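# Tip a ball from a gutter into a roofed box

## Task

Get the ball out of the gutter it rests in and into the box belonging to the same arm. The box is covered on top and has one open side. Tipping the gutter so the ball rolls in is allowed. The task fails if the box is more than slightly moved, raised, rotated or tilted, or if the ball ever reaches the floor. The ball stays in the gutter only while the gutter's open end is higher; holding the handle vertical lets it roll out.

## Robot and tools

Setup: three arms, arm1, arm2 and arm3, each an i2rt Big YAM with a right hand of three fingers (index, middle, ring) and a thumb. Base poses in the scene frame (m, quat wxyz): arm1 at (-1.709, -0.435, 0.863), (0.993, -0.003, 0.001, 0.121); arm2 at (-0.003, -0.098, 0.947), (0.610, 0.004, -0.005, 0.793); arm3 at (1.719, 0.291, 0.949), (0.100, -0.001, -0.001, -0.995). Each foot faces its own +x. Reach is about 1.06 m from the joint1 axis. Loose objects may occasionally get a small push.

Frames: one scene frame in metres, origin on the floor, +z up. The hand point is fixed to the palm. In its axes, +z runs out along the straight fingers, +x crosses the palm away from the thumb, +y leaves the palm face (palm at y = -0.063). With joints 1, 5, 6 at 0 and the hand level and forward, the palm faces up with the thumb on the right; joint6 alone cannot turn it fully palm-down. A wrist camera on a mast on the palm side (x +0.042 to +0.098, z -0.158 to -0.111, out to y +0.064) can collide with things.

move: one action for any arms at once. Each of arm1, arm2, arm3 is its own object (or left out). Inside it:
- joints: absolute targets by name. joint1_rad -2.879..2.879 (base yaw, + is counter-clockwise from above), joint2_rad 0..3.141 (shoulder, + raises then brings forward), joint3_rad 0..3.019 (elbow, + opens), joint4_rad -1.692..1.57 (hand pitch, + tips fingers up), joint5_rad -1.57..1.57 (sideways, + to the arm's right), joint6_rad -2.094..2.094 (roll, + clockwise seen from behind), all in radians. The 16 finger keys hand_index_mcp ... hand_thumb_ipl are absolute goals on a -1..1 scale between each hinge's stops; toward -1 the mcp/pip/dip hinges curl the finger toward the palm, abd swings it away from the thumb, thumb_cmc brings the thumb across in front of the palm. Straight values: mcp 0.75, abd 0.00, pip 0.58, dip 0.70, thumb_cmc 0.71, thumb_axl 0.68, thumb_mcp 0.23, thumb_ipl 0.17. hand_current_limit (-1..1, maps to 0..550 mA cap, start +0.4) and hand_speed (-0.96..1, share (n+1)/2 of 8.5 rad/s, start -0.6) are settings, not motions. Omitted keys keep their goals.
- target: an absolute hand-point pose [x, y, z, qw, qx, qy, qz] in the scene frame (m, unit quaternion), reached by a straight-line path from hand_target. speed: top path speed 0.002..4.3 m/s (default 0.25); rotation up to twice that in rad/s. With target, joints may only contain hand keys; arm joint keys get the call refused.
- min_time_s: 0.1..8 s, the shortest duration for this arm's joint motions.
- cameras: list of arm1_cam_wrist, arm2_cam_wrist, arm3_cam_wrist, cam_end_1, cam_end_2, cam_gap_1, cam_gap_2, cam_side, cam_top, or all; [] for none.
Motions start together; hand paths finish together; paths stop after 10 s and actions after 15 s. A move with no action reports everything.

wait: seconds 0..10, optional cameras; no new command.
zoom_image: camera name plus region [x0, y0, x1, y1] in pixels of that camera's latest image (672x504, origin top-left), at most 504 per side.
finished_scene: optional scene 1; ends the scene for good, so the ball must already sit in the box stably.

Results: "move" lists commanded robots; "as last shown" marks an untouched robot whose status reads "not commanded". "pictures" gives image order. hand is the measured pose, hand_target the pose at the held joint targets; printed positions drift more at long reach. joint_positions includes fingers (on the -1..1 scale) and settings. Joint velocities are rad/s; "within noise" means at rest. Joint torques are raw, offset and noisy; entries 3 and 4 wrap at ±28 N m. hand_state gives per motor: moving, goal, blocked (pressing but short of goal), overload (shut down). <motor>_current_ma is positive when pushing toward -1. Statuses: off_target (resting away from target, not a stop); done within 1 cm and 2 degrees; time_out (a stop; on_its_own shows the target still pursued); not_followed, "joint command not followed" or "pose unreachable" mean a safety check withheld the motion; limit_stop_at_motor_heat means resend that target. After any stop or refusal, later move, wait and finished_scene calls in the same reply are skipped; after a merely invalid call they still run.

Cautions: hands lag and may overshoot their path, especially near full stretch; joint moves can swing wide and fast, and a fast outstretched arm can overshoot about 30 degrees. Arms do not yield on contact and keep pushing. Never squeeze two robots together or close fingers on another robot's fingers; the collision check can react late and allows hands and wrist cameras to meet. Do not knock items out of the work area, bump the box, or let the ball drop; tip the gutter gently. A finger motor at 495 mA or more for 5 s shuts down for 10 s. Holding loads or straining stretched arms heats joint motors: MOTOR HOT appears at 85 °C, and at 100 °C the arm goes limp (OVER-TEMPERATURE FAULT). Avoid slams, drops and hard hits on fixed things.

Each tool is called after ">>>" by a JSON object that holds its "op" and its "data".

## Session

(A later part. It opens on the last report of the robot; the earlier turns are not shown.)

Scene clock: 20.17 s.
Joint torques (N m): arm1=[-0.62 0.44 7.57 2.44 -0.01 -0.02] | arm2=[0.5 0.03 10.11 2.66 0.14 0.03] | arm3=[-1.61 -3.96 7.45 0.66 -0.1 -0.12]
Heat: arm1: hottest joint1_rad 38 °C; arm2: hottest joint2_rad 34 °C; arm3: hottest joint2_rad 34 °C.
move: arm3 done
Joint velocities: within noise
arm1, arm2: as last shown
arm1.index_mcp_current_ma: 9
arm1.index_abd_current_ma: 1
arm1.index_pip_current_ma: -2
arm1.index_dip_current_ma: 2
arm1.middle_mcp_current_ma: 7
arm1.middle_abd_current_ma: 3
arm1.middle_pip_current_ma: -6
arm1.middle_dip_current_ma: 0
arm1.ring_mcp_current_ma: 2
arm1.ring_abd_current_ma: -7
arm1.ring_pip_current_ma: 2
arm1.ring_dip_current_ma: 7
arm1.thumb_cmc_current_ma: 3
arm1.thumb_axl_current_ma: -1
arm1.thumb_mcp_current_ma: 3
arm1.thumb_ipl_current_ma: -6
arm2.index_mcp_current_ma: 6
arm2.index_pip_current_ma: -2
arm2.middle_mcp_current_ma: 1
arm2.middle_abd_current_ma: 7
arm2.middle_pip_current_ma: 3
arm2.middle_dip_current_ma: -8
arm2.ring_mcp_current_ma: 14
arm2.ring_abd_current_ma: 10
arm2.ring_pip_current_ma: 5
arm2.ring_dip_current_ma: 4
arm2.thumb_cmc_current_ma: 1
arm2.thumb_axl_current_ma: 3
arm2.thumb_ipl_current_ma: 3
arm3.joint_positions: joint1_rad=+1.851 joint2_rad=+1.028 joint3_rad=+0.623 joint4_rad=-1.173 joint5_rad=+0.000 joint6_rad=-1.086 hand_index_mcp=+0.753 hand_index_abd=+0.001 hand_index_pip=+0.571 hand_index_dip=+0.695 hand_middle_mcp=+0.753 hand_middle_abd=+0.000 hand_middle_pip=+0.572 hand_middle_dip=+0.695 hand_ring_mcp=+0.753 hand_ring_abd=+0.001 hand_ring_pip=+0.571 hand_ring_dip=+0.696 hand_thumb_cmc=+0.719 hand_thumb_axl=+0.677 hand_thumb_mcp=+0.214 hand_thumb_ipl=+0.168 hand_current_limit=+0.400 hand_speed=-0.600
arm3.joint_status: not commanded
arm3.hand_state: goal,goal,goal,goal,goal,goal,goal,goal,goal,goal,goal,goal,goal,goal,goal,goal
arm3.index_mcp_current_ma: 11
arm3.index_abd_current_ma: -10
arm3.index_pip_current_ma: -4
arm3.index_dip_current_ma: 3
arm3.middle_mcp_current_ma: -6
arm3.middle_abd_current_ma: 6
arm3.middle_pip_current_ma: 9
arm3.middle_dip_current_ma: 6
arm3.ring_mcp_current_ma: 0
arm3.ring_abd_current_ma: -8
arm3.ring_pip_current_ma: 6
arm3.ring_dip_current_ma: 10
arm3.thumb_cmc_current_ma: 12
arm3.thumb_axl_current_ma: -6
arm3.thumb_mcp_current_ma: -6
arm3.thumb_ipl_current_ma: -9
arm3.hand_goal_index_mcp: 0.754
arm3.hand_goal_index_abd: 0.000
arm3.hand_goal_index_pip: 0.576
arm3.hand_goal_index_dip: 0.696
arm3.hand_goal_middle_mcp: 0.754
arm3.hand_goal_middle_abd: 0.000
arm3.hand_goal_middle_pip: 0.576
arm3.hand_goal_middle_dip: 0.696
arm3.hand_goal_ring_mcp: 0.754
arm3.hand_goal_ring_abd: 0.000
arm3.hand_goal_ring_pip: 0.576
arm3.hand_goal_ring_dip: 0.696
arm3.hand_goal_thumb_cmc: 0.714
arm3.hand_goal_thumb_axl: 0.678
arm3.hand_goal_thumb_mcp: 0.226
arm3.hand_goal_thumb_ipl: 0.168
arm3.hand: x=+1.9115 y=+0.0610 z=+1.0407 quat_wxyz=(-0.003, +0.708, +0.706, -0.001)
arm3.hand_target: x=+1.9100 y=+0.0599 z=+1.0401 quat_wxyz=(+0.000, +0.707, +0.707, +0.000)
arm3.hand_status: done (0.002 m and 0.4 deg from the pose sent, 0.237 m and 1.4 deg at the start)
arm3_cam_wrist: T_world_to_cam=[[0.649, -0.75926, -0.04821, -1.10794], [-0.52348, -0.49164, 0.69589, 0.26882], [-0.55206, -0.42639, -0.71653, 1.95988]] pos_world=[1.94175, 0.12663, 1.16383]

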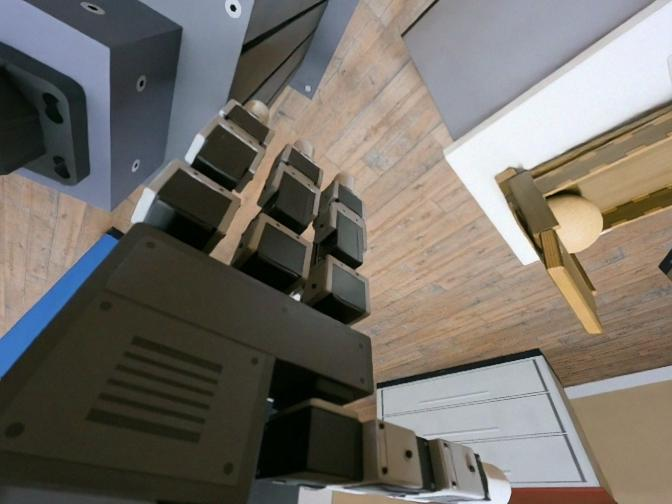

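>>> {"op": "zoom_image", "data": {"camera": "arm3_cam_wrist", "region": [420, 430, 520, 504]}}

>>> {"op": "zoom_image", "data": {"camera": "arm3_cam_wrist", "region": [230, 80, 380, 230]}}

Scaled by 5.040.

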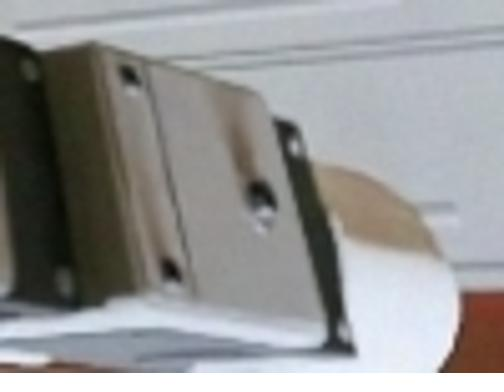

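Scaled by 3.360.

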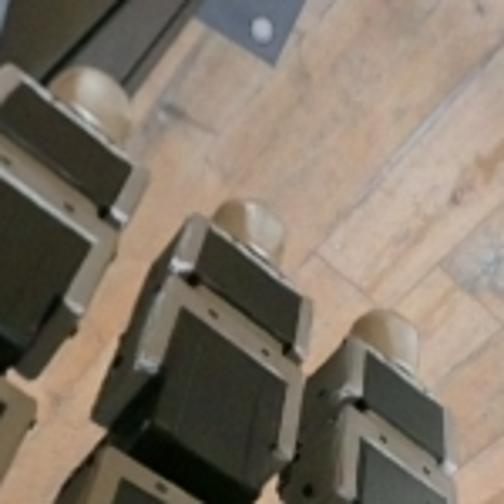

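>>> {"op": "move", "data": {"arm3": {"target":[1.92,0.02,1.16,0.0518,0.7413,0.6675,0.0467],"speed":0.2,"joints":{"hand_index_pip":0.971,"hand_middle_pip":0.971,"hand_ring_pip":0.971,"hand_index_dip":0.377,"hand_middle_dip":0.377,"hand_ring_dip":0.377,"hand_thumb_cmc":-0.571}}}}

>>> {"op": "move", "data": {"arm3": {"target":[1.966,-0.175,1.15,0.0518,0.7413,0.6675,0.0467],"speed":0.2}, "cameras": ["arm3_cam_wrist","cam_end_2","cam_side"]}}

>>> {"op": "zoom_image", "data": {"camera": "arm3_cam_wrist", "region": [200, 50, 600, 400]}}

Scene clock: 25.40 s.
Joint torques (N m): arm1=[-0.62 0.38 7.56 2.45 -0.01 -0.02] | arm2=[0.5 -0.03 10.09 2.66 0.13 0.02] | arm3=[-1.55 -4.31 11.56 0.09 -0.35 0.12]
Heat: arm1: hottest joint1_rad 38 °C; arm2: hottest joint3_rad 35 °C; arm3: hottest joint2_rad 34 °C.
move: arm3 off_target
Joint velocities: within noise
arm1, arm2: as last shown
arm1.index_mcp_current_ma: 7
arm1.index_abd_current_ma: -2
arm1.index_pip_current_ma: 3
arm1.index_dip_current_ma: -6
arm1.middle_mcp_current_ma: 2
arm1.middle_abd_current_ma: 7
arm1.middle_pip_current_ma: 0
arm1.middle_dip_current_ma: -3
arm1.ring_mcp_current_ma: 3
arm1.ring_pip_current_ma: 3
arm1.ring_dip_current_ma: 10
arm1.thumb_cmc_current_ma: 8
arm1.thumb_axl_current_ma: -4
arm1.thumb_mcp_current_ma: 6
arm2.index_mcp_current_ma: -1
arm2.index_abd_current_ma: 2
arm2.index_pip_current_ma: 0
arm2.index_dip_current_ma: 6
arm2.middle_mcp_current_ma: 3
arm2.middle_abd_current_ma: 10
arm2.middle_pip_current_ma: 7
arm2.middle_dip_current_ma: -11
arm2.ring_abd_current_ma: 4
arm2.ring_pip_current_ma: 4
arm2.ring_dip_current_ma: 10
arm2.thumb_cmc_current_ma: 5
arm2.thumb_axl_current_ma: -4
arm2.thumb_mcp_current_ma: -10
arm2.thumb_ipl_current_ma: 2
arm3.joint_positions: joint1_rad=+1.763 joint2_rad=+0.994 joint3_rad=+0.846 joint4_rad=-1.392 joint5_rad=-0.124 joint6_rad=-1.087 hand_index_mcp=+0.753 hand_index_abd=+0.001 hand_index_pip=+0.954 hand_index_dip=+0.387 hand_middle_mcp=+0.753 hand_middle_abd=+0.000 hand_middle_pip=+0.954 hand_middle_dip=+0.386 hand_ring_mcp=+0.753 hand_ring_abd=+0.001 hand_ring_pip=+0.947 hand_ring_dip=+0.390 hand_thumb_cmc=-0.560 hand_thumb_axl=+0.677 hand_thumb_mcp=+0.213 hand_thumb_ipl=+0.168 hand_current_limit=+0.400 hand_speed=-0.600
arm3.joint_status: hand_ring_pip off_target (ended at +0.947, target +0.971); the others done
arm3.hand_state: goal,goal,goal,goal,goal,goal,goal,goal,goal,goal,blocked,goal,goal,goal,goal,goal
arm3.index_mcp_current_ma: 13
arm3.index_abd_current_ma: -10
arm3.index_pip_current_ma: -1
arm3.index_dip_current_ma: 4
arm3.middle_mcp_current_ma: -7
arm3.middle_abd_current_ma: -5
arm3.middle_pip_current_ma: 5
arm3.middle_dip_current_ma: 5
arm3.ring_mcp_current_ma: 0
arm3.ring_abd_current_ma: -4
arm3.ring_pip_current_ma: 6
arm3.ring_dip_current_ma: 8
arm3.thumb_cmc_current_ma: 7
arm3.thumb_axl_current_ma: -2
arm3.thumb_mcp_current_ma: -9
arm3.thumb_ipl_current_ma: -6
arm3.hand_goal_index_mcp: 0.754
arm3.hand_goal_index_abd: 0.000
arm3.hand_goal_index_pip: 0.972
arm3.hand_goal_index_dip: 0.378
arm3.hand_goal_middle_mcp: 0.754
arm3.hand_goal_middle_abd: 0.000
arm3.hand_goal_middle_pip: 0.972
arm3.hand_goal_middle_dip: 0.378
arm3.hand_goal_ring_mcp: 0.754
arm3.hand_goal_ring_abd: 0.000
arm3.hand_goal_ring_pip: 0.972
arm3.hand_goal_ring_dip: 0.378
arm3.hand_goal_thumb_cmc: -0.570
arm3.hand_goal_thumb_axl: 0.678
arm3.hand_goal_thumb_mcp: 0.226
arm3.hand_goal_thumb_ipl: 0.168
arm3.hand: x=+1.9191 y=+0.0317 z=+1.1416 quat_wxyz=(+0.035, +0.736, +0.674, +0.051)
arm3.hand_target: x=+1.9198 y=+0.0205 z=+1.1599 quat_wxyz=(+0.052, +0.741, +0.667, +0.047)
arm3.hand_status: off_target (0.022 m and 2.2 deg from the pose sent, 0.127 m and 10.2 deg at the start)
pictures: none

Scene clock: 27.00 s.
Joint torques (N m): arm1=[-0.62 0.38 7.57 2.45 -0.01 -0.02] | arm2=[0.44 -0.03 10.09 2.65 0.14 0.02] | arm3=[-1.55 -12.92 11.82 0.35 -0.36 -0.09]
Heat: arm1: hottest joint1_rad 38 °C; arm2: hottest joint3_rad 35 °C; arm3: hottest joint2_rad 34 °C.
move: arm3 off_target
Joint velocities: within noise
arm1, arm2: as last shown
arm1.index_abd_current_ma: -4
arm1.index_pip_current_ma: 1
arm1.index_dip_current_ma: -2
arm1.middle_mcp_current_ma: 5
arm1.middle_abd_current_ma: 6
arm1.middle_pip_current_ma: -2
arm1.middle_dip_current_ma: -2
arm1.ring_mcp_current_ma: 1
arm1.ring_abd_current_ma: -5
arm1.ring_pip_current_ma: 4
arm1.ring_dip_current_ma: 9
arm1.thumb_cmc_current_ma: 5
arm1.thumb_axl_current_ma: -5
arm1.thumb_mcp_current_ma: 8
arm2.index_mcp_current_ma: -4
arm2.index_abd_current_ma: -3
arm2.index_pip_current_ma: -8
arm2.index_dip_current_ma: 3
arm2.middle_mcp_current_ma: -2
arm2.middle_abd_current_ma: 8
arm2.middle_pip_current_ma: 12
arm2.middle_dip_current_ma: -4
arm2.ring_mcp_current_ma: 11
arm2.ring_abd_current_ma: 5
arm2.ring_pip_current_ma: 0
arm2.ring_dip_current_ma: 5
arm2.thumb_cmc_current_ma: 8
arm2.thumb_axl_current_ma: -9
arm2.thumb_mcp_current_ma: -9
arm2.thumb_ipl_current_ma: 7
arm3.joint_positions: joint1_rad=+1.696 joint2_rad=+1.522 joint3_rad=+1.287 joint4_rad=-1.310 joint5_rad=-0.127 joint6_rad=-1.132 hand_index_mcp=+0.753 hand_index_abd=+0.001 hand_index_pip=+0.954 hand_index_dip=+0.387 hand_middle_mcp=+0.753 hand_middle_abd=+0.000 hand_middle_pip=+0.954 hand_middle_dip=+0.386 hand_ring_mcp=+0.753 hand_ring_abd=+0.001 hand_ring_pip=+0.948 hand_ring_dip=+0.390 hand_thumb_cmc=-0.560 hand_thumb_axl=+0.677 hand_thumb_mcp=+0.213 hand_thumb_ipl=+0.168 hand_current_limit=+0.400 hand_speed=-0.600
arm3.joint_status: not commanded
arm3.hand_state: goal,goal,goal,goal,goal,goal,goal,goal,goal,goal,blocked,goal,goal,goal,goal,goal
arm3.index_mcp_current_ma: 10
arm3.index_abd_current_ma: -7
arm3.index_pip_current_ma: -4
arm3.index_dip_current_ma: 0
arm3.middle_mcp_current_ma: -4
arm3.middle_abd_current_ma: -1
arm3.middle_pip_current_ma: 6
arm3.middle_dip_current_ma: 11
arm3.ring_mcp_current_ma: -1
arm3.ring_abd_current_ma: -3
arm3.ring_pip_current_ma: 0
arm3.ring_dip_current_ma: 9
arm3.thumb_cmc_current_ma: 2
arm3.thumb_axl_current_ma: -9
arm3.thumb_mcp_current_ma: -7
arm3.thumb_ipl_current_ma: -5
arm3.hand_goal_index_mcp: 0.754
arm3.hand_goal_index_abd: 0.000
arm3.hand_goal_index_pip: 0.972
arm3.hand_goal_index_dip: 0.378
arm3.hand_goal_middle_mcp: 0.754
arm3.hand_goal_middle_abd: 0.000
arm3.hand_goal_middle_pip: 0.972
arm3.hand_goal_middle_dip: 0.378
arm3.hand_goal_ring_mcp: 0.754
arm3.hand_goal_ring_abd: 0.000
arm3.hand_goal_ring_pip: 0.972
arm3.hand_goal_ring_dip: 0.378
arm3.hand_goal_thumb_cmc: -0.570
arm3.hand_goal_thumb_axl: 0.678
arm3.hand_goal_thumb_mcp: 0.226
arm3.hand_goal_thumb_ipl: 0.168
arm3.hand: x=+1.9645 y=-0.1589 z=+1.1365 quat_wxyz=(+0.037, +0.744, +0.666, +0.052)
arm3.hand_target: x=+1.9657 y=-0.1743 z=+1.1500 quat_wxyz=(+0.052, +0.741, +0.667, +0.046)
arm3.hand_status: off_target (0.021 m and 1.9 deg from the pose sent, 0.212 m and 2.2 deg at the start)
arm3_cam_wrist: T_world_to_cam=[[0.56564, -0.82446, 0.01779, -1.22632], [-0.65915, -0.43905, 0.61053, 0.49372], [-0.49555, -0.35707, -0.79179, 1.94963]] pos_world=[1.98523, -0.09813, 1.26408]

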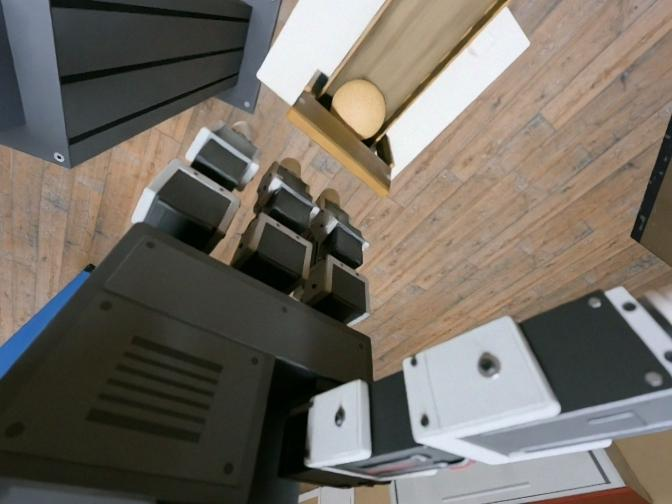

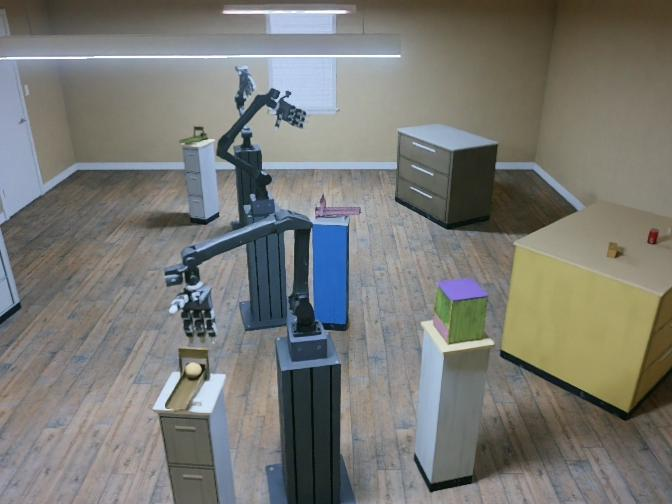

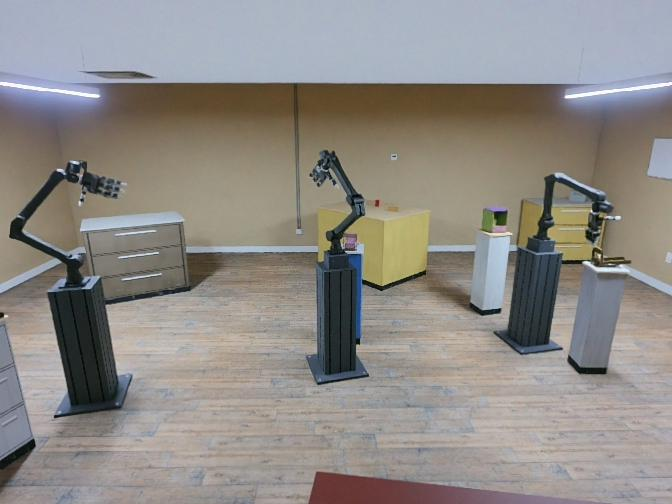

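Scaled by 1.260.

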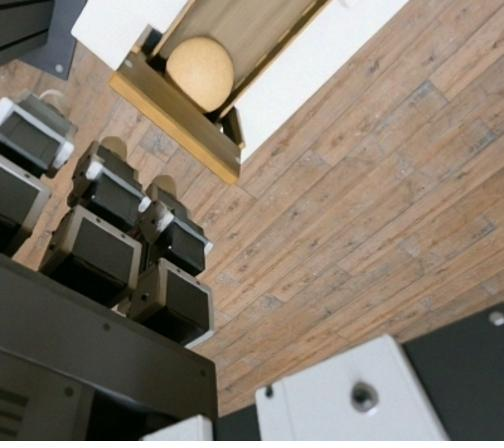

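>>> {"op": "move", "data": {"arm3": {"target":[1.9645,-0.1885,1.0797,0.0607,0.7229,0.6874,0.0384],"speed":0.1}, "cameras": ["arm3_cam_wrist"]}}

>>> {"op": "zoom_image", "data": {"camera": "arm3_cam_wrist", "region": [230, 30, 530, 330]}}

Scene clock: 29.17 s.
Joint torques (N m): arm1=[-0.56 0.38 7.56 2.45 -0.01 -0.02] | arm2=[0.44 -0.03 10.1 2.63 0.13 0.03] | arm3=[-1.61 -13.86 7.56 0.84 -0.18 -0.1]
Heat: arm1: hottest joint1_rad 38 °C; arm2: hottest joint3_rad 35 °C; arm3: hottest joint2_rad 34 °C.
move: arm3 off_target
Joint velocities: within noise
arm1, arm2: as last shown
arm1.index_mcp_current_ma: 11
arm1.index_abd_current_ma: 2
arm1.index_pip_current_ma: 3
arm1.index_dip_current_ma: -6
arm1.middle_mcp_current_ma: 2
arm1.middle_abd_current_ma: 8
arm1.middle_pip_current_ma: -7
arm1.middle_dip_current_ma: 5
arm1.ring_mcp_current_ma: 3
arm1.ring_abd_current_ma: -8
arm1.ring_pip_current_ma: 5
arm1.thumb_cmc_current_ma: 8
arm1.thumb_axl_current_ma: -2
arm1.thumb_mcp_current_ma: 5
arm1.thumb_ipl_current_ma: -4
arm2.index_mcp_current_ma: -7
arm2.index_abd_current_ma: 3
arm2.index_pip_current_ma: -1
arm2.index_dip_current_ma: 10
arm2.middle_mcp_current_ma: 0
arm2.middle_pip_current_ma: 6
arm2.middle_dip_current_ma: -9
arm2.ring_mcp_current_ma: 8
arm2.ring_abd_current_ma: 8
arm2.ring_pip_current_ma: 3
arm2.ring_dip_current_ma: 3
arm2.thumb_cmc_current_ma: 14
arm2.thumb_axl_current_ma: -8
arm2.thumb_mcp_current_ma: -6
arm3.joint_positions: joint1_rad=+1.682 joint2_rad=+1.604 joint3_rad=+1.244 joint4_rad=-1.125 joint5_rad=-0.127 joint6_rad=-1.201 hand_index_mcp=+0.753 hand_index_abd=+0.001 hand_index_pip=+0.954 hand_index_dip=+0.387 hand_middle_mcp=+0.753 hand_middle_abd=+0.000 hand_middle_pip=+0.954 hand_middle_dip=+0.386 hand_ring_mcp=+0.753 hand_ring_abd=+0.001 hand_ring_pip=+0.948 hand_ring_dip=+0.390 hand_thumb_cmc=-0.560 hand_thumb_axl=+0.677 hand_thumb_mcp=+0.213 hand_thumb_ipl=+0.168 hand_current_limit=+0.400 hand_speed=-0.600
arm3.joint_status: not commanded
arm3.hand_state: goal,goal,goal,goal,goal,goal,goal,goal,goal,goal,blocked,goal,goal,goal,goal,goal
arm3.index_mcp_current_ma: 12
arm3.index_abd_current_ma: -7
arm3.index_pip_current_ma: -6
arm3.index_dip_current_ma: 2
arm3.middle_mcp_current_ma: -7
arm3.middle_abd_current_ma: 4
arm3.middle_pip_current_ma: 6
arm3.middle_dip_current_ma: 10
arm3.ring_mcp_current_ma: -1
arm3.ring_abd_current_ma: -9
arm3.ring_pip_current_ma: 9
arm3.ring_dip_current_ma: 8
arm3.thumb_cmc_current_ma: 3
arm3.thumb_axl_current_ma: -5
arm3.thumb_mcp_current_ma: -2
arm3.thumb_ipl_current_ma: -10
arm3.hand_goal_index_mcp: 0.754
arm3.hand_goal_index_abd: 0.000
arm3.hand_goal_index_pip: 0.972
arm3.hand_goal_index_dip: 0.378
arm3.hand_goal_middle_mcp: 0.754
arm3.hand_goal_middle_abd: 0.000
arm3.hand_goal_middle_pip: 0.972
arm3.hand_goal_middle_dip: 0.378
arm3.hand_goal_ring_mcp: 0.754
arm3.hand_goal_ring_abd: 0.000
arm3.hand_goal_ring_pip: 0.972
arm3.hand_goal_ring_dip: 0.378
arm3.hand_goal_thumb_cmc: -0.570
arm3.hand_goal_thumb_axl: 0.678
arm3.hand_goal_thumb_mcp: 0.226
arm3.hand_goal_thumb_ipl: 0.168
arm3.hand: x=+1.9697 y=-0.1865 z=+1.0900 quat_wxyz=(+0.066, +0.723, +0.686, +0.037)
arm3.hand_target: x=+1.9644 y=-0.1883 z=+1.0799 quat_wxyz=(+0.061, +0.723, +0.687, +0.038)
arm3.hand_status: off_target (0.012 m and 0.7 deg from the pose sent, 0.064 m and 4.7 deg at the start)
arm3_cam_wrist: T_world_to_cam=[[0.60839, -0.78931, 0.08274, -1.39957], [-0.64681, -0.43272, 0.628, 0.47124], [-0.45989, -0.43559, -0.7738, 1.80105]] pos_world=[1.98457, -0.11626, 1.21351]

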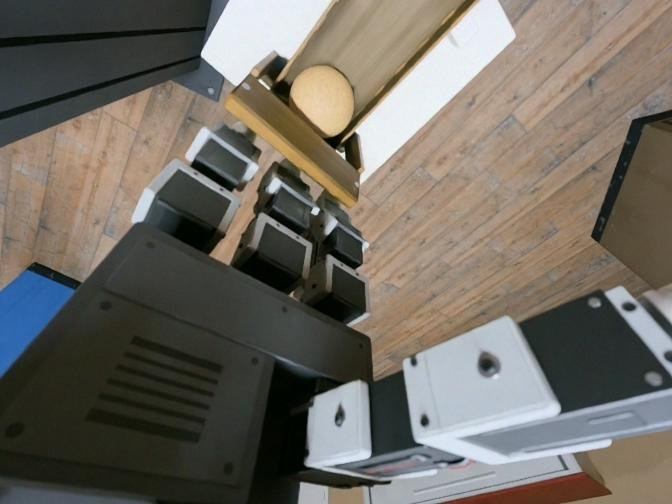

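Scaled by 1.680.

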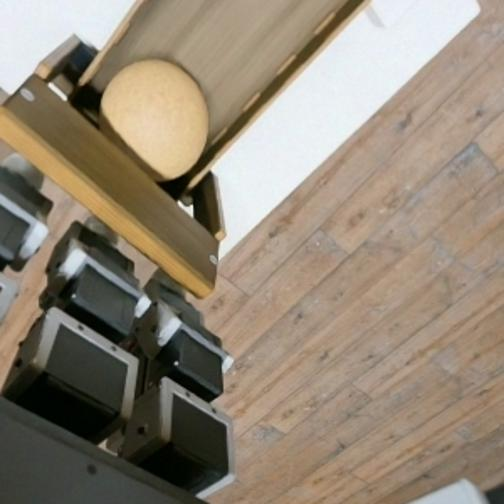

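>>> {"op": "move", "data": {"arm3": {"target":[1.952,-0.1755,1.024,0.0514,0.7355,0.6739,0.0471],"speed":0.08}, "cameras": ["arm3_cam_wrist"]}}

>>> {"op": "zoom_image", "data": {"camera": "arm3_cam_wrist", "region": [180, 50, 430, 300]}}

Scene clock: 31.03 s.
Joint torques (N m): arm1=[-0.62 0.38 7.57 2.44 -0.01 -0.01] | arm2=[0.5 0.03 10.11 2.66 0.14 0.02] | arm3=[-1.61 -13.22 7.02 0.76 -0.36 0.11]
Heat: arm1: hottest joint1_rad 38 °C; arm2: hottest joint3_rad 35 °C; arm3: hottest joint2_rad 34 °C.
move: arm3 off_target
Joint velocities: within noise
arm1, arm2: as last shown
arm1.index_mcp_current_ma: 6
arm1.index_abd_current_ma: -3
arm1.index_pip_current_ma: 4
arm1.index_dip_current_ma: 0
arm1.middle_mcp_current_ma: 8
arm1.middle_abd_current_ma: 6
arm1.middle_pip_current_ma: 0
arm1.middle_dip_current_ma: -2
arm1.ring_abd_current_ma: -7
arm1.ring_dip_current_ma: 8
arm1.thumb_cmc_current_ma: 3
arm1.thumb_axl_current_ma: -6
arm1.thumb_mcp_current_ma: 4
arm1.thumb_ipl_current_ma: -3
arm2.index_mcp_current_ma: -2
arm2.index_abd_current_ma: -4
arm2.middle_mcp_current_ma: 2
arm2.middle_abd_current_ma: 11
arm2.middle_pip_current_ma: 7
arm2.middle_dip_current_ma: -7
arm2.ring_mcp_current_ma: 9
arm2.ring_abd_current_ma: 3
arm2.ring_pip_current_ma: -2
arm2.ring_dip_current_ma: 4
arm2.thumb_cmc_current_ma: 5
arm2.thumb_axl_current_ma: -3
arm2.thumb_mcp_current_ma: -3
arm2.thumb_ipl_current_ma: 5
arm3.joint_positions: joint1_rad=+1.666 joint2_rad=+1.633 joint3_rad=+1.126 joint4_rad=-0.998 joint5_rad=-0.130 joint6_rad=-1.201 hand_index_mcp=+0.753 hand_index_abd=+0.001 hand_index_pip=+0.954 hand_index_dip=+0.387 hand_middle_mcp=+0.753 hand_middle_abd=+0.000 hand_middle_pip=+0.954 hand_middle_dip=+0.386 hand_ring_mcp=+0.753 hand_ring_abd=+0.001 hand_ring_pip=+0.948 hand_ring_dip=+0.390 hand_thumb_cmc=-0.560 hand_thumb_axl=+0.677 hand_thumb_mcp=+0.213 hand_thumb_ipl=+0.168 hand_current_limit=+0.400 hand_speed=-0.600
arm3.joint_status: not commanded
arm3.hand_state: goal,goal,goal,goal,goal,goal,goal,goal,goal,goal,blocked,goal,goal,goal,goal,goal
arm3.index_mcp_current_ma: 2
arm3.index_abd_current_ma: -2
arm3.index_pip_current_ma: -4
arm3.index_dip_current_ma: 6
arm3.middle_mcp_current_ma: -6
arm3.middle_abd_current_ma: 3
arm3.middle_pip_current_ma: 2
arm3.middle_dip_current_ma: 7
arm3.ring_mcp_current_ma: -2
arm3.ring_abd_current_ma: -12
arm3.ring_pip_current_ma: 2
arm3.ring_dip_current_ma: 6
arm3.thumb_cmc_current_ma: 4
arm3.thumb_axl_current_ma: -7
arm3.thumb_mcp_current_ma: -4
arm3.thumb_ipl_current_ma: -8
arm3.hand_goal_index_mcp: 0.754
arm3.hand_goal_index_abd: 0.000
arm3.hand_goal_index_pip: 0.972
arm3.hand_goal_index_dip: 0.378
arm3.hand_goal_middle_mcp: 0.754
arm3.hand_goal_middle_abd: 0.000
arm3.hand_goal_middle_pip: 0.972
arm3.hand_goal_middle_dip: 0.378
arm3.hand_goal_ring_mcp: 0.754
arm3.hand_goal_ring_abd: 0.000
arm3.hand_goal_ring_pip: 0.972
arm3.hand_goal_ring_dip: 0.378
arm3.hand_goal_thumb_cmc: -0.570
arm3.hand_goal_thumb_axl: 0.678
arm3.hand_goal_thumb_mcp: 0.226
arm3.hand_goal_thumb_ipl: 0.168
arm3.hand: x=+1.9576 y=-0.1735 z=+1.0354 quat_wxyz=(+0.058, +0.729, +0.681, +0.042)
arm3.hand_target: x=+1.9521 y=-0.1753 z=+1.0243 quat_wxyz=(+0.052, +0.735, +0.674, +0.047)
arm3.hand_status: off_target (0.013 m and 1.4 deg from the pose sent, 0.069 m and 2.9 deg at the start)
arm3_cam_wrist: T_world_to_cam=[[0.59695, -0.79965, 0.0649, -1.33844], [-0.65123, -0.43572, 0.62132, 0.51837], [-0.46856, -0.41317, -0.78086, 1.78706]] pos_world=[1.97391, -0.10607, 1.16024]

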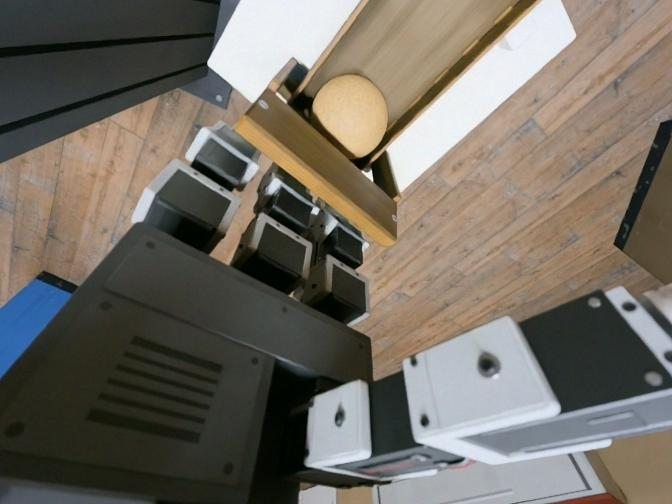

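Scaled by 2.016.

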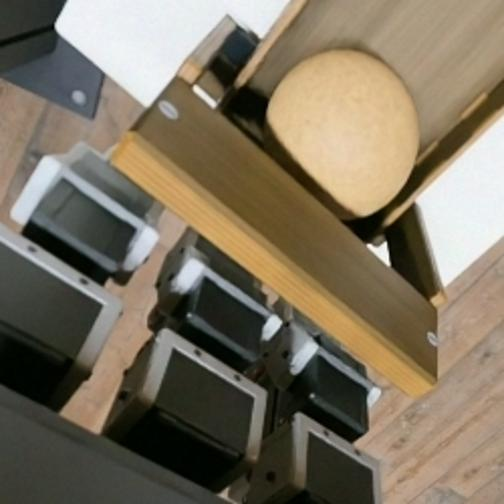

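>>> {"op": "move", "data": {"arm3": {"target":[1.9592,-0.1733,0.9968,0.0457,0.7476,0.6606,0.052],"speed":0.06}, "cameras": ["arm3_cam_wrist"]}}

>>> {"op": "zoom_image", "data": {"camera": "arm3_cam_wrist", "region": [180, 80, 480, 380]}}

Scene clock: 32.77 s.
Joint torques (N m): arm1=[-0.62 0.38 7.56 2.45 -0.01 -0.02] | arm2=[0.5 0.03 10.1 2.65 0.14 0.02] | arm3=[-0.21 -13.57 6.67 0.76 -0.37 0.18]
Heat: arm1: hottest joint1_rad 38 °C; arm2: hottest joint3_rad 35 °C; arm3: hottest joint2_rad 34 °C.
move: arm3 off_target
Joint velocities: within noise
arm1, arm2: as last shown
arm1.index_mcp_current_ma: 8
arm1.index_pip_current_ma: 2
arm1.index_dip_current_ma: -6
arm1.middle_mcp_current_ma: 2
arm1.middle_abd_current_ma: 2
arm1.middle_pip_current_ma: -3
arm1.middle_dip_current_ma: 2
arm1.ring_mcp_current_ma: 2
arm1.ring_abd_current_ma: -5
arm1.ring_pip_current_ma: 1
arm1.ring_dip_current_ma: 10
arm1.thumb_cmc_current_ma: 6
arm1.thumb_axl_current_ma: -3
arm1.thumb_mcp_current_ma: 2
arm1.thumb_ipl_current_ma: -5
arm2.index_mcp_current_ma: 0
arm2.index_abd_current_ma: 0
arm2.index_pip_current_ma: -7
arm2.index_dip_current_ma: 3
arm2.middle_mcp_current_ma: -4
arm2.middle_abd_current_ma: 7
arm2.middle_pip_current_ma: 12
arm2.middle_dip_current_ma: -8
arm2.ring_mcp_current_ma: 13
arm2.ring_abd_current_ma: 9
arm2.ring_pip_current_ma: 2
arm2.ring_dip_current_ma: -2
arm2.thumb_cmc_current_ma: 4
arm2.thumb_axl_current_ma: -5
arm2.thumb_mcp_current_ma: 0
arm3.joint_positions: joint1_rad=+1.666 joint2_rad=+1.673 joint3_rad=+1.095 joint4_rad=-0.938 joint5_rad=-0.132 joint6_rad=-1.154 hand_index_mcp=+0.753 hand_index_abd=+0.001 hand_index_pip=+0.954 hand_index_dip=+0.387 hand_middle_mcp=+0.753 hand_middle_abd=+0.000 hand_middle_pip=+0.954 hand_middle_dip=+0.386 hand_ring_mcp=+0.753 hand_ring_abd=+0.001 hand_ring_pip=+0.948 hand_ring_dip=+0.390 hand_thumb_cmc=-0.560 hand_thumb_axl=+0.677 hand_thumb_mcp=+0.213 hand_thumb_ipl=+0.168 hand_current_limit=+0.400 hand_speed=-0.600
arm3.joint_status: not commanded
arm3.hand_state: goal,goal,goal,goal,goal,goal,goal,goal,goal,goal,blocked,goal,goal,goal,goal,goal
arm3.index_mcp_current_ma: 7
arm3.index_abd_current_ma: -5
arm3.index_pip_current_ma: -4
arm3.index_dip_current_ma: 3
arm3.middle_mcp_current_ma: -1
arm3.middle_abd_current_ma: 1
arm3.middle_pip_current_ma: 8
arm3.middle_dip_current_ma: 8
arm3.ring_mcp_current_ma: -1
arm3.ring_abd_current_ma: -8
arm3.ring_pip_current_ma: 1
arm3.ring_dip_current_ma: 7
arm3.thumb_cmc_current_ma: 3
arm3.thumb_axl_current_ma: -2
arm3.thumb_mcp_current_ma: -7
arm3.thumb_ipl_current_ma: -13
arm3.hand_goal_index_mcp: 0.754
arm3.hand_goal_index_abd: 0.000
arm3.hand_goal_index_pip: 0.972
arm3.hand_goal_index_dip: 0.378
arm3.hand_goal_middle_mcp: 0.754
arm3.hand_goal_middle_abd: 0.000
arm3.hand_goal_middle_pip: 0.972
arm3.hand_goal_middle_dip: 0.378
arm3.hand_goal_ring_mcp: 0.754
arm3.hand_goal_ring_abd: 0.000
arm3.hand_goal_ring_pip: 0.972
arm3.hand_goal_ring_dip: 0.378
arm3.hand_goal_thumb_cmc: -0.570
arm3.hand_goal_thumb_axl: 0.678
arm3.hand_goal_thumb_mcp: 0.226
arm3.hand_goal_thumb_ipl: 0.168
arm3.hand: x=+1.9560 y=-0.1761 z=+1.0081 quat_wxyz=(+0.053, +0.745, +0.663, +0.047)
arm3.hand_target: x=+1.9591 y=-0.1731 z=+0.9970 quat_wxyz=(+0.046, +0.747, +0.661, +0.052)
arm3.hand_status: off_target (0.012 m and 1.1 deg from the pose sent, 0.039 m and 3.6 deg at the start)
arm3_cam_wrist: T_world_to_cam=[[0.55893, -0.82762, 0.05136, -1.25471], [-0.67109, -0.41511, 0.61426, 0.58278], [-0.48706, -0.3778, -0.78743, 1.81287]] pos_world=[1.97538, -0.11161, 1.13396]

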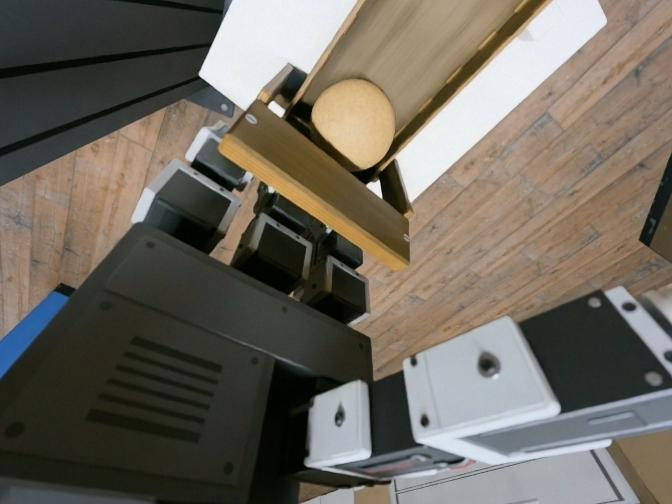

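Scaled by 1.680.

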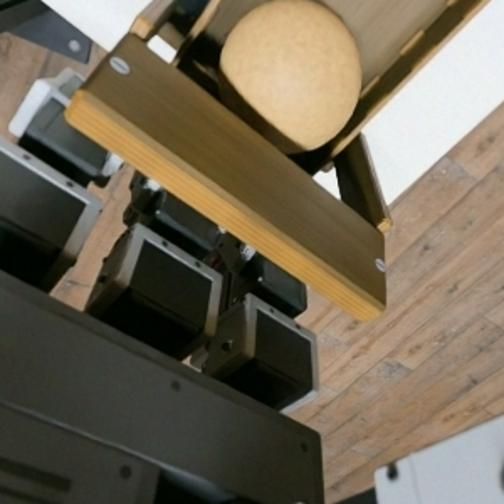

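>>> {"op": "move", "data": {"arm3": {"target":[1.968,-0.1708,0.9945,0.0452,0.7389,0.6703,0.0527],"speed":0.06}, "cameras": ["arm3_cam_wrist"]}}

>>> {"op": "zoom_image", "data": {"camera": "arm3_cam_wrist", "region": [180, 80, 480, 380]}}

Scene clock: 34.20 s.
Joint torques (N m): arm1=[-0.62 0.38 7.57 2.45 -0.01 -0.02] | arm2=[0.5 0.03 10.11 2.65 0.14 0.02] | arm3=[-0.09 -13.1 7.09 0.77 -0.37 0.1]
Heat: arm1: hottest joint1_rad 38 °C; arm2: hottest joint3_rad 35 °C; arm3: hottest joint2_rad 34 °C.
move: arm3 off_target
Joint velocities: within noise
arm1, arm2: as last shown
arm1.index_mcp_current_ma: 7
arm1.index_abd_current_ma: 3
arm1.index_pip_current_ma: -2
arm1.index_dip_current_ma: -2
arm1.middle_mcp_current_ma: 6
arm1.middle_abd_current_ma: 5
arm1.middle_pip_current_ma: -7
arm1.middle_dip_current_ma: -2
arm1.ring_abd_current_ma: -9
arm1.ring_pip_current_ma: 3
arm1.ring_dip_current_ma: 8
arm1.thumb_cmc_current_ma: 5
arm1.thumb_axl_current_ma: -2
arm1.thumb_mcp_current_ma: 7
arm1.thumb_ipl_current_ma: -4
arm2.index_mcp_current_ma: 3
arm2.index_abd_current_ma: -3
arm2.index_pip_current_ma: -3
arm2.index_dip_current_ma: 8
arm2.middle_mcp_current_ma: 1
arm2.middle_abd_current_ma: 5
arm2.middle_pip_current_ma: 6
arm2.middle_dip_current_ma: -5
arm2.ring_mcp_current_ma: 8
arm2.ring_abd_current_ma: 5
arm2.ring_dip_current_ma: 0
arm2.thumb_cmc_current_ma: 8
arm2.thumb_axl_current_ma: -6
arm2.thumb_mcp_current_ma: -8
arm2.thumb_ipl_current_ma: 1
arm3.joint_positions: joint1_rad=+1.679 joint2_rad=+1.677 joint3_rad=+1.095 joint4_rad=-0.935 joint5_rad=-0.133 joint6_rad=-1.154 hand_index_mcp=+0.753 hand_index_abd=+0.001 hand_index_pip=+0.954 hand_index_dip=+0.387 hand_middle_mcp=+0.753 hand_middle_abd=+0.000 hand_middle_pip=+0.954 hand_middle_dip=+0.386 hand_ring_mcp=+0.753 hand_ring_abd=+0.001 hand_ring_pip=+0.948 hand_ring_dip=+0.390 hand_thumb_cmc=-0.560 hand_thumb_axl=+0.677 hand_thumb_mcp=+0.213 hand_thumb_ipl=+0.168 hand_current_limit=+0.400 hand_speed=-0.600
arm3.joint_status: not commanded
arm3.hand_state: goal,goal,goal,goal,goal,goal,goal,goal,goal,goal,blocked,goal,goal,goal,goal,goal
arm3.index_mcp_current_ma: 9
arm3.index_abd_current_ma: -14
arm3.index_pip_current_ma: -4
arm3.index_dip_current_ma: 4
arm3.middle_mcp_current_ma: -6
arm3.middle_abd_current_ma: 2
arm3.middle_pip_current_ma: 9
arm3.middle_dip_current_ma: 11
arm3.ring_mcp_current_ma: -2
arm3.ring_abd_current_ma: -4
arm3.ring_pip_current_ma: 6
arm3.ring_dip_current_ma: 9
arm3.thumb_cmc_current_ma: 8
arm3.thumb_axl_current_ma: -6
arm3.thumb_mcp_current_ma: -5
arm3.thumb_ipl_current_ma: -9
arm3.hand_goal_index_mcp: 0.754
arm3.hand_goal_index_abd: 0.000
arm3.hand_goal_index_pip: 0.972
arm3.hand_goal_index_dip: 0.378
arm3.hand_goal_middle_mcp: 0.754
arm3.hand_goal_middle_abd: 0.000
arm3.hand_goal_middle_pip: 0.972
arm3.hand_goal_middle_dip: 0.378
arm3.hand_goal_ring_mcp: 0.754
arm3.hand_goal_ring_abd: 0.000
arm3.hand_goal_ring_pip: 0.972
arm3.hand_goal_ring_dip: 0.378
arm3.hand_goal_thumb_cmc: -0.570
arm3.hand_goal_thumb_axl: 0.678
arm3.hand_goal_thumb_mcp: 0.226
arm3.hand_goal_thumb_ipl: 0.168
arm3.hand: x=+1.9621 y=-0.1733 z=+1.0061 quat_wxyz=(+0.052, +0.741, +0.668, +0.048)
arm3.hand_target: x=+1.9677 y=-0.1705 z=+0.9948 quat_wxyz=(+0.045, +0.739, +0.670, +0.053)
arm3.hand_status: off_target (0.013 m and 1.0 deg from the pose sent, 0.019 m and 1.6 deg at the start)
arm3_cam_wrist: T_world_to_cam=[[0.56903, -0.82081, 0.04976, -1.27279], [-0.66624, -0.42472, 0.61297, 0.57936], [-0.482, -0.38196, -0.78854, 1.80583]] pos_world=[1.98066, -0.1089, 1.13217]

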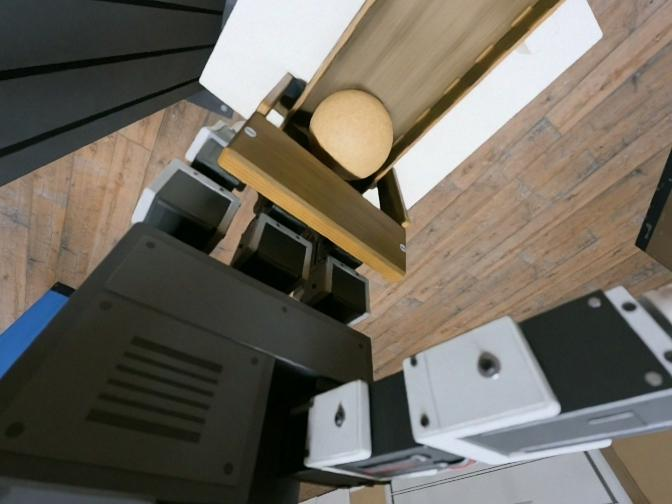

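Scaled by 1.680.

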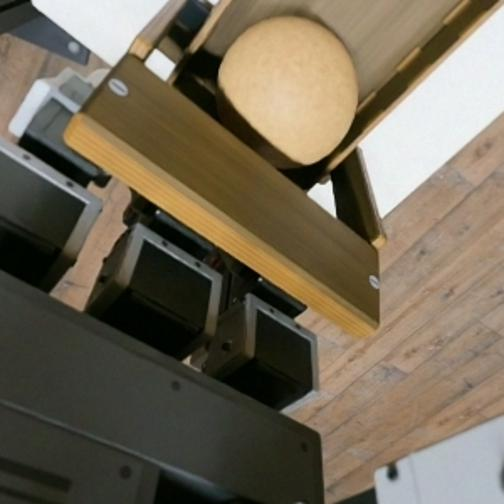

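>>> {"op": "move", "data": {"arm3": {"target":[1.975,-0.1705,0.9945,0.0452,0.7389,0.6703,0.0527],"speed":0.06,"joints":{"hand_thumb_mcp":-0.674}}, "cameras": ["arm3_cam_wrist"]}}

>>> {"op": "zoom_image", "data": {"camera": "arm3_cam_wrist", "region": [180, 80, 480, 380]}}

Scene clock: 35.87 s.
Joint torques (N m): arm1=[-0.56 0.38 7.54 2.45 -0.01 -0.02] | arm2=[0.56 0.03 10.09 2.66 0.14 0.02] | arm3=[-0.15 -13.04 7.47 0.77 -0.32 0.2]
Heat: arm1: hottest joint1_rad 38 °C; arm2: hottest joint3_rad 36 °C; arm3: hottest joint2_rad 34 °C.
move: arm3 off_target
Joint velocities: within noise
arm1.joint_positions: joint1_rad=+0.072 joint2_rad=+0.642 joint3_rad=+1.479 joint4_rad=-1.166 joint5_rad=-0.054 joint6_rad=+1.074 hand_index_mcp=+0.756 hand_index_abd=+0.001 hand_index_pip=+0.577 hand_index_dip=+0.696 hand_middle_mcp=+0.756 hand_middle_abd=+0.000 hand_middle_pip=+0.577 hand_middle_dip=+0.696 hand_ring_mcp=+0.755 hand_ring_abd=+0.001 hand_ring_pip=+0.577 hand_ring_dip=+0.696 hand_thumb_cmc=+0.715 hand_thumb_axl=+0.677 hand_thumb_mcp=+0.226 hand_thumb_ipl=+0.168 hand_current_limit=+0.400 hand_speed=-0.600
arm1.joint_status: not commanded
arm1.hand_state: goal,goal,goal,goal,goal,goal,goal,goal,goal,goal,goal,goal,goal,goal,goal,goal
arm1.index_mcp_current_ma: 12
arm1.index_abd_current_ma: -1
arm1.index_pip_current_ma: 4
arm1.index_dip_current_ma: -1
arm1.middle_mcp_current_ma: 9
arm1.middle_abd_current_ma: 5
arm1.middle_pip_current_ma: -4
arm1.middle_dip_current_ma: 0
arm1.ring_mcp_current_ma: 2
arm1.ring_abd_current_ma: -7
arm1.ring_pip_current_ma: 4
arm1.ring_dip_current_ma: 8
arm1.thumb_cmc_current_ma: 5
arm1.thumb_axl_current_ma: 1
arm1.thumb_mcp_current_ma: 2
arm1.thumb_ipl_current_ma: 0
arm1.hand_goal_index_mcp: 0.754
arm1.hand_goal_index_abd: 0.000
arm1.hand_goal_index_pip: 0.576
arm1.hand_goal_index_dip: 0.696
arm1.hand_goal_middle_mcp: 0.754
arm1.hand_goal_middle_abd: 0.000
arm1.hand_goal_middle_pip: 0.576
arm1.hand_goal_middle_dip: 0.696
arm1.hand_goal_ring_mcp: 0.754
arm1.hand_goal_ring_abd: 0.000
arm1.hand_goal_ring_pip: 0.576
arm1.hand_goal_ring_dip: 0.696
arm1.hand_goal_thumb_cmc: 0.714
arm1.hand_goal_thumb_axl: 0.678
arm1.hand_goal_thumb_mcp: 0.226
arm1.hand_goal_thumb_ipl: 0.168
arm1.hand: x=-1.4368 y=-0.4228 z=+1.4957 quat_wxyz=(+0.033, +0.741, +0.337, +0.579)
arm1.hand_target: x=-1.4405 y=-0.4240 z=+1.5079 quat_wxyz=(+0.034, +0.733, +0.335, +0.591)
arm1.hand_status: not commanded
arm2.joint_positions: joint1_rad=+0.304 joint2_rad=+0.645 joint3_rad=+1.378 joint4_rad=-1.256 joint5_rad=+0.114 joint6_rad=+1.179 hand_index_mcp=+0.754 hand_index_abd=+0.000 hand_index_pip=+0.577 hand_index_dip=+0.696 hand_middle_mcp=+0.754 hand_middle_abd=+0.000 hand_middle_pip=+0.577 hand_middle_dip=+0.696 hand_ring_mcp=+0.754 hand_ring_abd=+0.000 hand_ring_pip=+0.577 hand_ring_dip=+0.696 hand_thumb_cmc=+0.715 hand_thumb_axl=+0.677 hand_thumb_mcp=+0.226 hand_thumb_ipl=+0.168 hand_current_limit=+0.400 hand_speed=-0.600
arm2.joint_status: not commanded
arm2.hand_state: goal,goal,goal,goal,goal,goal,goal,goal,goal,goal,goal,goal,goal,goal,goal,goal
arm2.index_mcp_current_ma: 6
arm2.index_abd_current_ma: 2
arm2.index_pip_current_ma: -1
arm2.index_dip_current_ma: 11
arm2.middle_mcp_current_ma: 2
arm2.middle_abd_current_ma: 5
arm2.middle_pip_current_ma: 18
arm2.middle_dip_current_ma: -13
arm2.ring_mcp_current_ma: 14
arm2.ring_abd_current_ma: 3
arm2.ring_pip_current_ma: 2
arm2.ring_dip_current_ma: -2
arm2.thumb_cmc_current_ma: 12
arm2.thumb_axl_current_ma: -5
arm2.thumb_mcp_current_ma: -7
arm2.thumb_ipl_current_ma: 4
arm2.hand_goal_index_mcp: 0.754
arm2.hand_goal_index_abd: 0.000
arm2.hand_goal_index_pip: 0.576
arm2.hand_goal_index_dip: 0.696
arm2.hand_goal_middle_mcp: 0.754
arm2.hand_goal_middle_abd: 0.000
arm2.hand_goal_middle_pip: 0.576
arm2.hand_goal_middle_dip: 0.696
arm2.hand_goal_ring_mcp: 0.754
arm2.hand_goal_ring_abd: 0.000
arm2.hand_goal_ring_pip: 0.576
arm2.hand_goal_ring_dip: 0.696
arm2.hand_goal_thumb_cmc: 0.714
arm2.hand_goal_thumb_axl: 0.678
arm2.hand_goal_thumb_mcp: 0.226
arm2.hand_goal_thumb_ipl: 0.168
arm2.hand: x=-0.0485 y=+0.1670 z=+1.5099 quat_wxyz=(-0.352, +0.287, +0.813, +0.364)
arm2.hand_target: x=-0.0470 y=+0.1645 z=+1.5236 quat_wxyz=(-0.362, +0.285, +0.805, +0.373)
arm2.hand_status: not commanded
arm3.joint_positions: joint1_rad=+1.694 joint2_rad=+1.682 joint3_rad=+1.095 joint4_rad=-0.935 joint5_rad=-0.133 joint6_rad=-1.148 hand_index_mcp=+0.753 hand_index_abd=+0.001 hand_index_pip=+0.954 hand_index_dip=+0.387 hand_middle_mcp=+0.753 hand_middle_abd=+0.000 hand_middle_pip=+0.954 hand_middle_dip=+0.386 hand_ring_mcp=+0.753 hand_ring_abd=+0.001 hand_ring_pip=+0.948 hand_ring_dip=+0.390 hand_thumb_cmc=-0.560 hand_thumb_axl=+0.681 hand_thumb_mcp=-0.676 hand_thumb_ipl=+0.168 hand_current_limit=+0.400 hand_speed=-0.600
arm3.joint_status: all done
arm3.hand_state: goal,goal,goal,goal,goal,goal,goal,goal,goal,goal,blocked,goal,goal,goal,goal,goal
arm3.index_mcp_current_ma: 13
arm3.index_abd_current_ma: -6
arm3.index_pip_current_ma: -1
arm3.index_dip_current_ma: 6
arm3.middle_mcp_current_ma: -7
arm3.middle_abd_current_ma: -4
arm3.middle_pip_current_ma: 8
arm3.middle_dip_current_ma: 7
arm3.ring_mcp_current_ma: -1
arm3.ring_abd_current_ma: -8
arm3.ring_pip_current_ma: 3
arm3.ring_dip_current_ma: 12
arm3.thumb_cmc_current_ma: 3
arm3.thumb_axl_current_ma: -9
arm3.thumb_mcp_current_ma: -5
arm3.thumb_ipl_current_ma: -12
arm3.hand_goal_index_mcp: 0.754
arm3.hand_goal_index_abd: 0.000
arm3.hand_goal_index_pip: 0.972
arm3.hand_goal_index_dip: 0.378
arm3.hand_goal_middle_mcp: 0.754
arm3.hand_goal_middle_abd: 0.000
arm3.hand_goal_middle_pip: 0.972
arm3.hand_goal_middle_dip: 0.378
arm3.hand_goal_ring_mcp: 0.754
arm3.hand_goal_ring_abd: 0.000
arm3.hand_goal_ring_pip: 0.972
arm3.hand_goal_ring_dip: 0.378
arm3.hand_goal_thumb_cmc: -0.570
arm3.hand_goal_thumb_axl: 0.678
arm3.hand_goal_thumb_mcp: -0.674
arm3.hand_goal_thumb_ipl: 0.168
arm3.hand: x=+1.9690 y=-0.1698 z=+1.0040 quat_wxyz=(+0.050, +0.738, +0.671, +0.049)
arm3.hand_target: x=+1.9748 y=-0.1703 z=+0.9946 quat_wxyz=(+0.045, +0.739, +0.670, +0.053)
arm3.hand_status: off_target (0.011 m and 0.7 deg from the pose sent, 0.017 m and 1.0 deg at the start)
arm3_cam_wrist: T_world_to_cam=[[0.57726, -0.81529, 0.0455, -1.28459], [-0.66125, -0.43405, 0.61184, 0.57644], [-0.47908, -0.38328, -0.78967, 1.80394]] pos_world=[1.98695, -0.1057, 1.13027]

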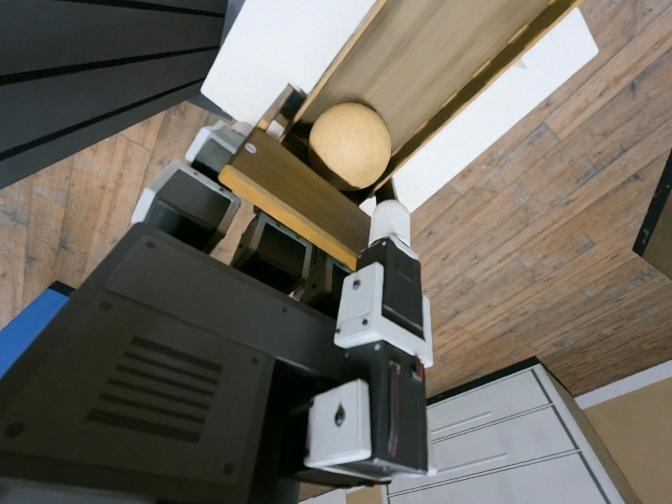

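Scaled by 1.680.

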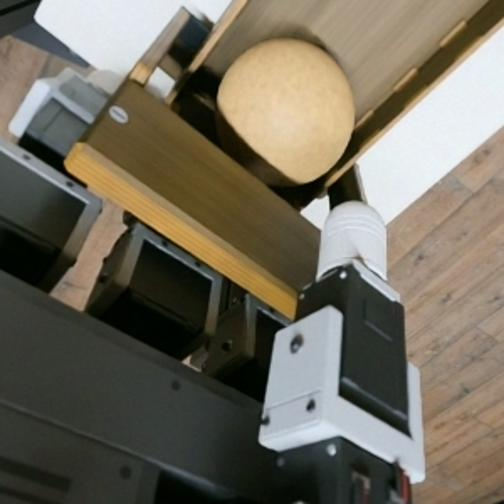

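>>> {"op": "move", "data": {"arm3": {"joints":{"hand_thumb_mcp":-0.84}}, "cameras": ["arm3_cam_wrist"]}}

>>> {"op": "zoom_image", "data": {"camera": "arm3_cam_wrist", "region": [180, 80, 480, 380]}}

Scene clock: 36.73 s.
Joint torques (N m): arm1=[-0.62 0.32 7.56 2.44 -0.01 -0.02] | arm2=[0.44 0.09 10.11 2.65 0.14 0.02] | arm3=[-0.21 -13.04 7.47 0.69 -0.23 0.2]
Heat: arm1: hottest joint1_rad 38 °C; arm2: hottest joint3_rad 36 °C; arm3: hottest joint2_rad 34 °C.
move: arm3 off_target
Joint velocities: within noise
arm1, arm2: as last shown
arm1.index_mcp_current_ma: 9
arm1.index_abd_current_ma: 0
arm1.index_pip_current_ma: 0
arm1.index_dip_current_ma: -2
arm1.middle_mcp_current_ma: 4
arm1.middle_abd_current_ma: 2
arm1.middle_dip_current_ma: 1
arm1.ring_mcp_current_ma: 3
arm1.ring_abd_current_ma: -9
arm1.ring_dip_current_ma: 5
arm1.thumb_cmc_current_ma: 0
arm1.thumb_axl_current_ma: 0
arm1.thumb_mcp_current_ma: 5
arm1.thumb_ipl_current_ma: -8
arm2.index_mcp_current_ma: -3
arm2.index_abd_current_ma: -2
arm2.index_pip_current_ma: -4
arm2.index_dip_current_ma: 12
arm2.middle_abd_current_ma: 8
arm2.middle_pip_current_ma: 5
arm2.middle_dip_current_ma: -14
arm2.ring_mcp_current_ma: 7
arm2.ring_abd_current_ma: 10
arm2.ring_pip_current_ma: 6
arm2.ring_dip_current_ma: 10
arm2.thumb_cmc_current_ma: 9
arm2.thumb_axl_current_ma: 3
arm2.thumb_mcp_current_ma: -6
arm2.thumb_ipl_current_ma: 1
arm3.joint_positions: joint1_rad=+1.696 joint2_rad=+1.682 joint3_rad=+1.095 joint4_rad=-0.932 joint5_rad=-0.135 joint6_rad=-1.148 hand_index_mcp=+0.752 hand_index_abd=+0.001 hand_index_pip=+0.954 hand_index_dip=+0.386 hand_middle_mcp=+0.753 hand_middle_abd=+0.000 hand_middle_pip=+0.954 hand_middle_dip=+0.385 hand_ring_mcp=+0.753 hand_ring_abd=+0.001 hand_ring_pip=+0.948 hand_ring_dip=+0.390 hand_thumb_cmc=-0.560 hand_thumb_axl=+0.681 hand_thumb_mcp=-0.769 hand_thumb_ipl=+0.178 hand_current_limit=+0.400 hand_speed=-0.600
arm3.joint_status: hand_thumb_mcp off_target (ended at -0.769, target -0.840)
arm3.hand_state: goal,goal,goal,goal,goal,goal,goal,goal,goal,goal,blocked,goal,goal,goal,blocked,goal
arm3.index_mcp_current_ma: 15
arm3.index_abd_current_ma: -11
arm3.index_pip_current_ma: -8
arm3.index_dip_current_ma: 8
arm3.middle_mcp_current_ma: -7
arm3.middle_abd_current_ma: -1
arm3.middle_pip_current_ma: 4
arm3.middle_dip_current_ma: 14
arm3.ring_mcp_current_ma: 0
arm3.ring_abd_current_ma: -4
arm3.ring_pip_current_ma: 2
arm3.ring_dip_current_ma: 6
arm3.thumb_cmc_current_ma: 6
arm3.thumb_axl_current_ma: -1
arm3.thumb_mcp_current_ma: 3
arm3.thumb_ipl_current_ma: -10
arm3.hand_goal_index_mcp: 0.754
arm3.hand_goal_index_abd: 0.000
arm3.hand_goal_index_pip: 0.972
arm3.hand_goal_index_dip: 0.378
arm3.hand_goal_middle_mcp: 0.754
arm3.hand_goal_middle_abd: 0.000
arm3.hand_goal_middle_pip: 0.972
arm3.hand_goal_middle_dip: 0.378
arm3.hand_goal_ring_mcp: 0.754
arm3.hand_goal_ring_abd: 0.000
arm3.hand_goal_ring_pip: 0.972
arm3.hand_goal_ring_dip: 0.378
arm3.hand_goal_thumb_cmc: -0.570
arm3.hand_goal_thumb_axl: 0.678
arm3.hand_goal_thumb_mcp: -0.840
arm3.hand_goal_thumb_ipl: 0.168
arm3.hand: x=+1.9703 y=-0.1697 z=+1.0042 quat_wxyz=(+0.051, +0.737, +0.672, +0.049)
arm3.hand_target: x=+1.9749 y=-0.1702 z=+0.9947 quat_wxyz=(+0.045, +0.739, +0.670, +0.053)
arm3.hand_status: not commanded
arm3_cam_wrist: T_world_to_cam=[[0.57878, -0.81407, 0.04806, -1.29064], [-0.66172, -0.43439, 0.6111, 0.57877], [-0.4766, -0.38549, -0.79009, 1.79995]] pos_world=[1.98784, -0.1054, 1.13047]

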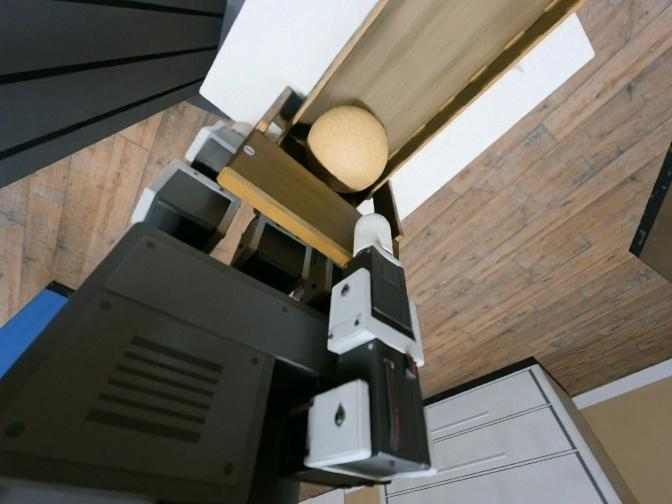

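Scaled by 1.680.

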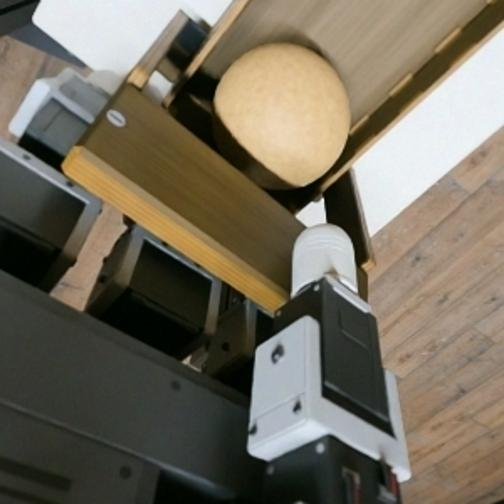

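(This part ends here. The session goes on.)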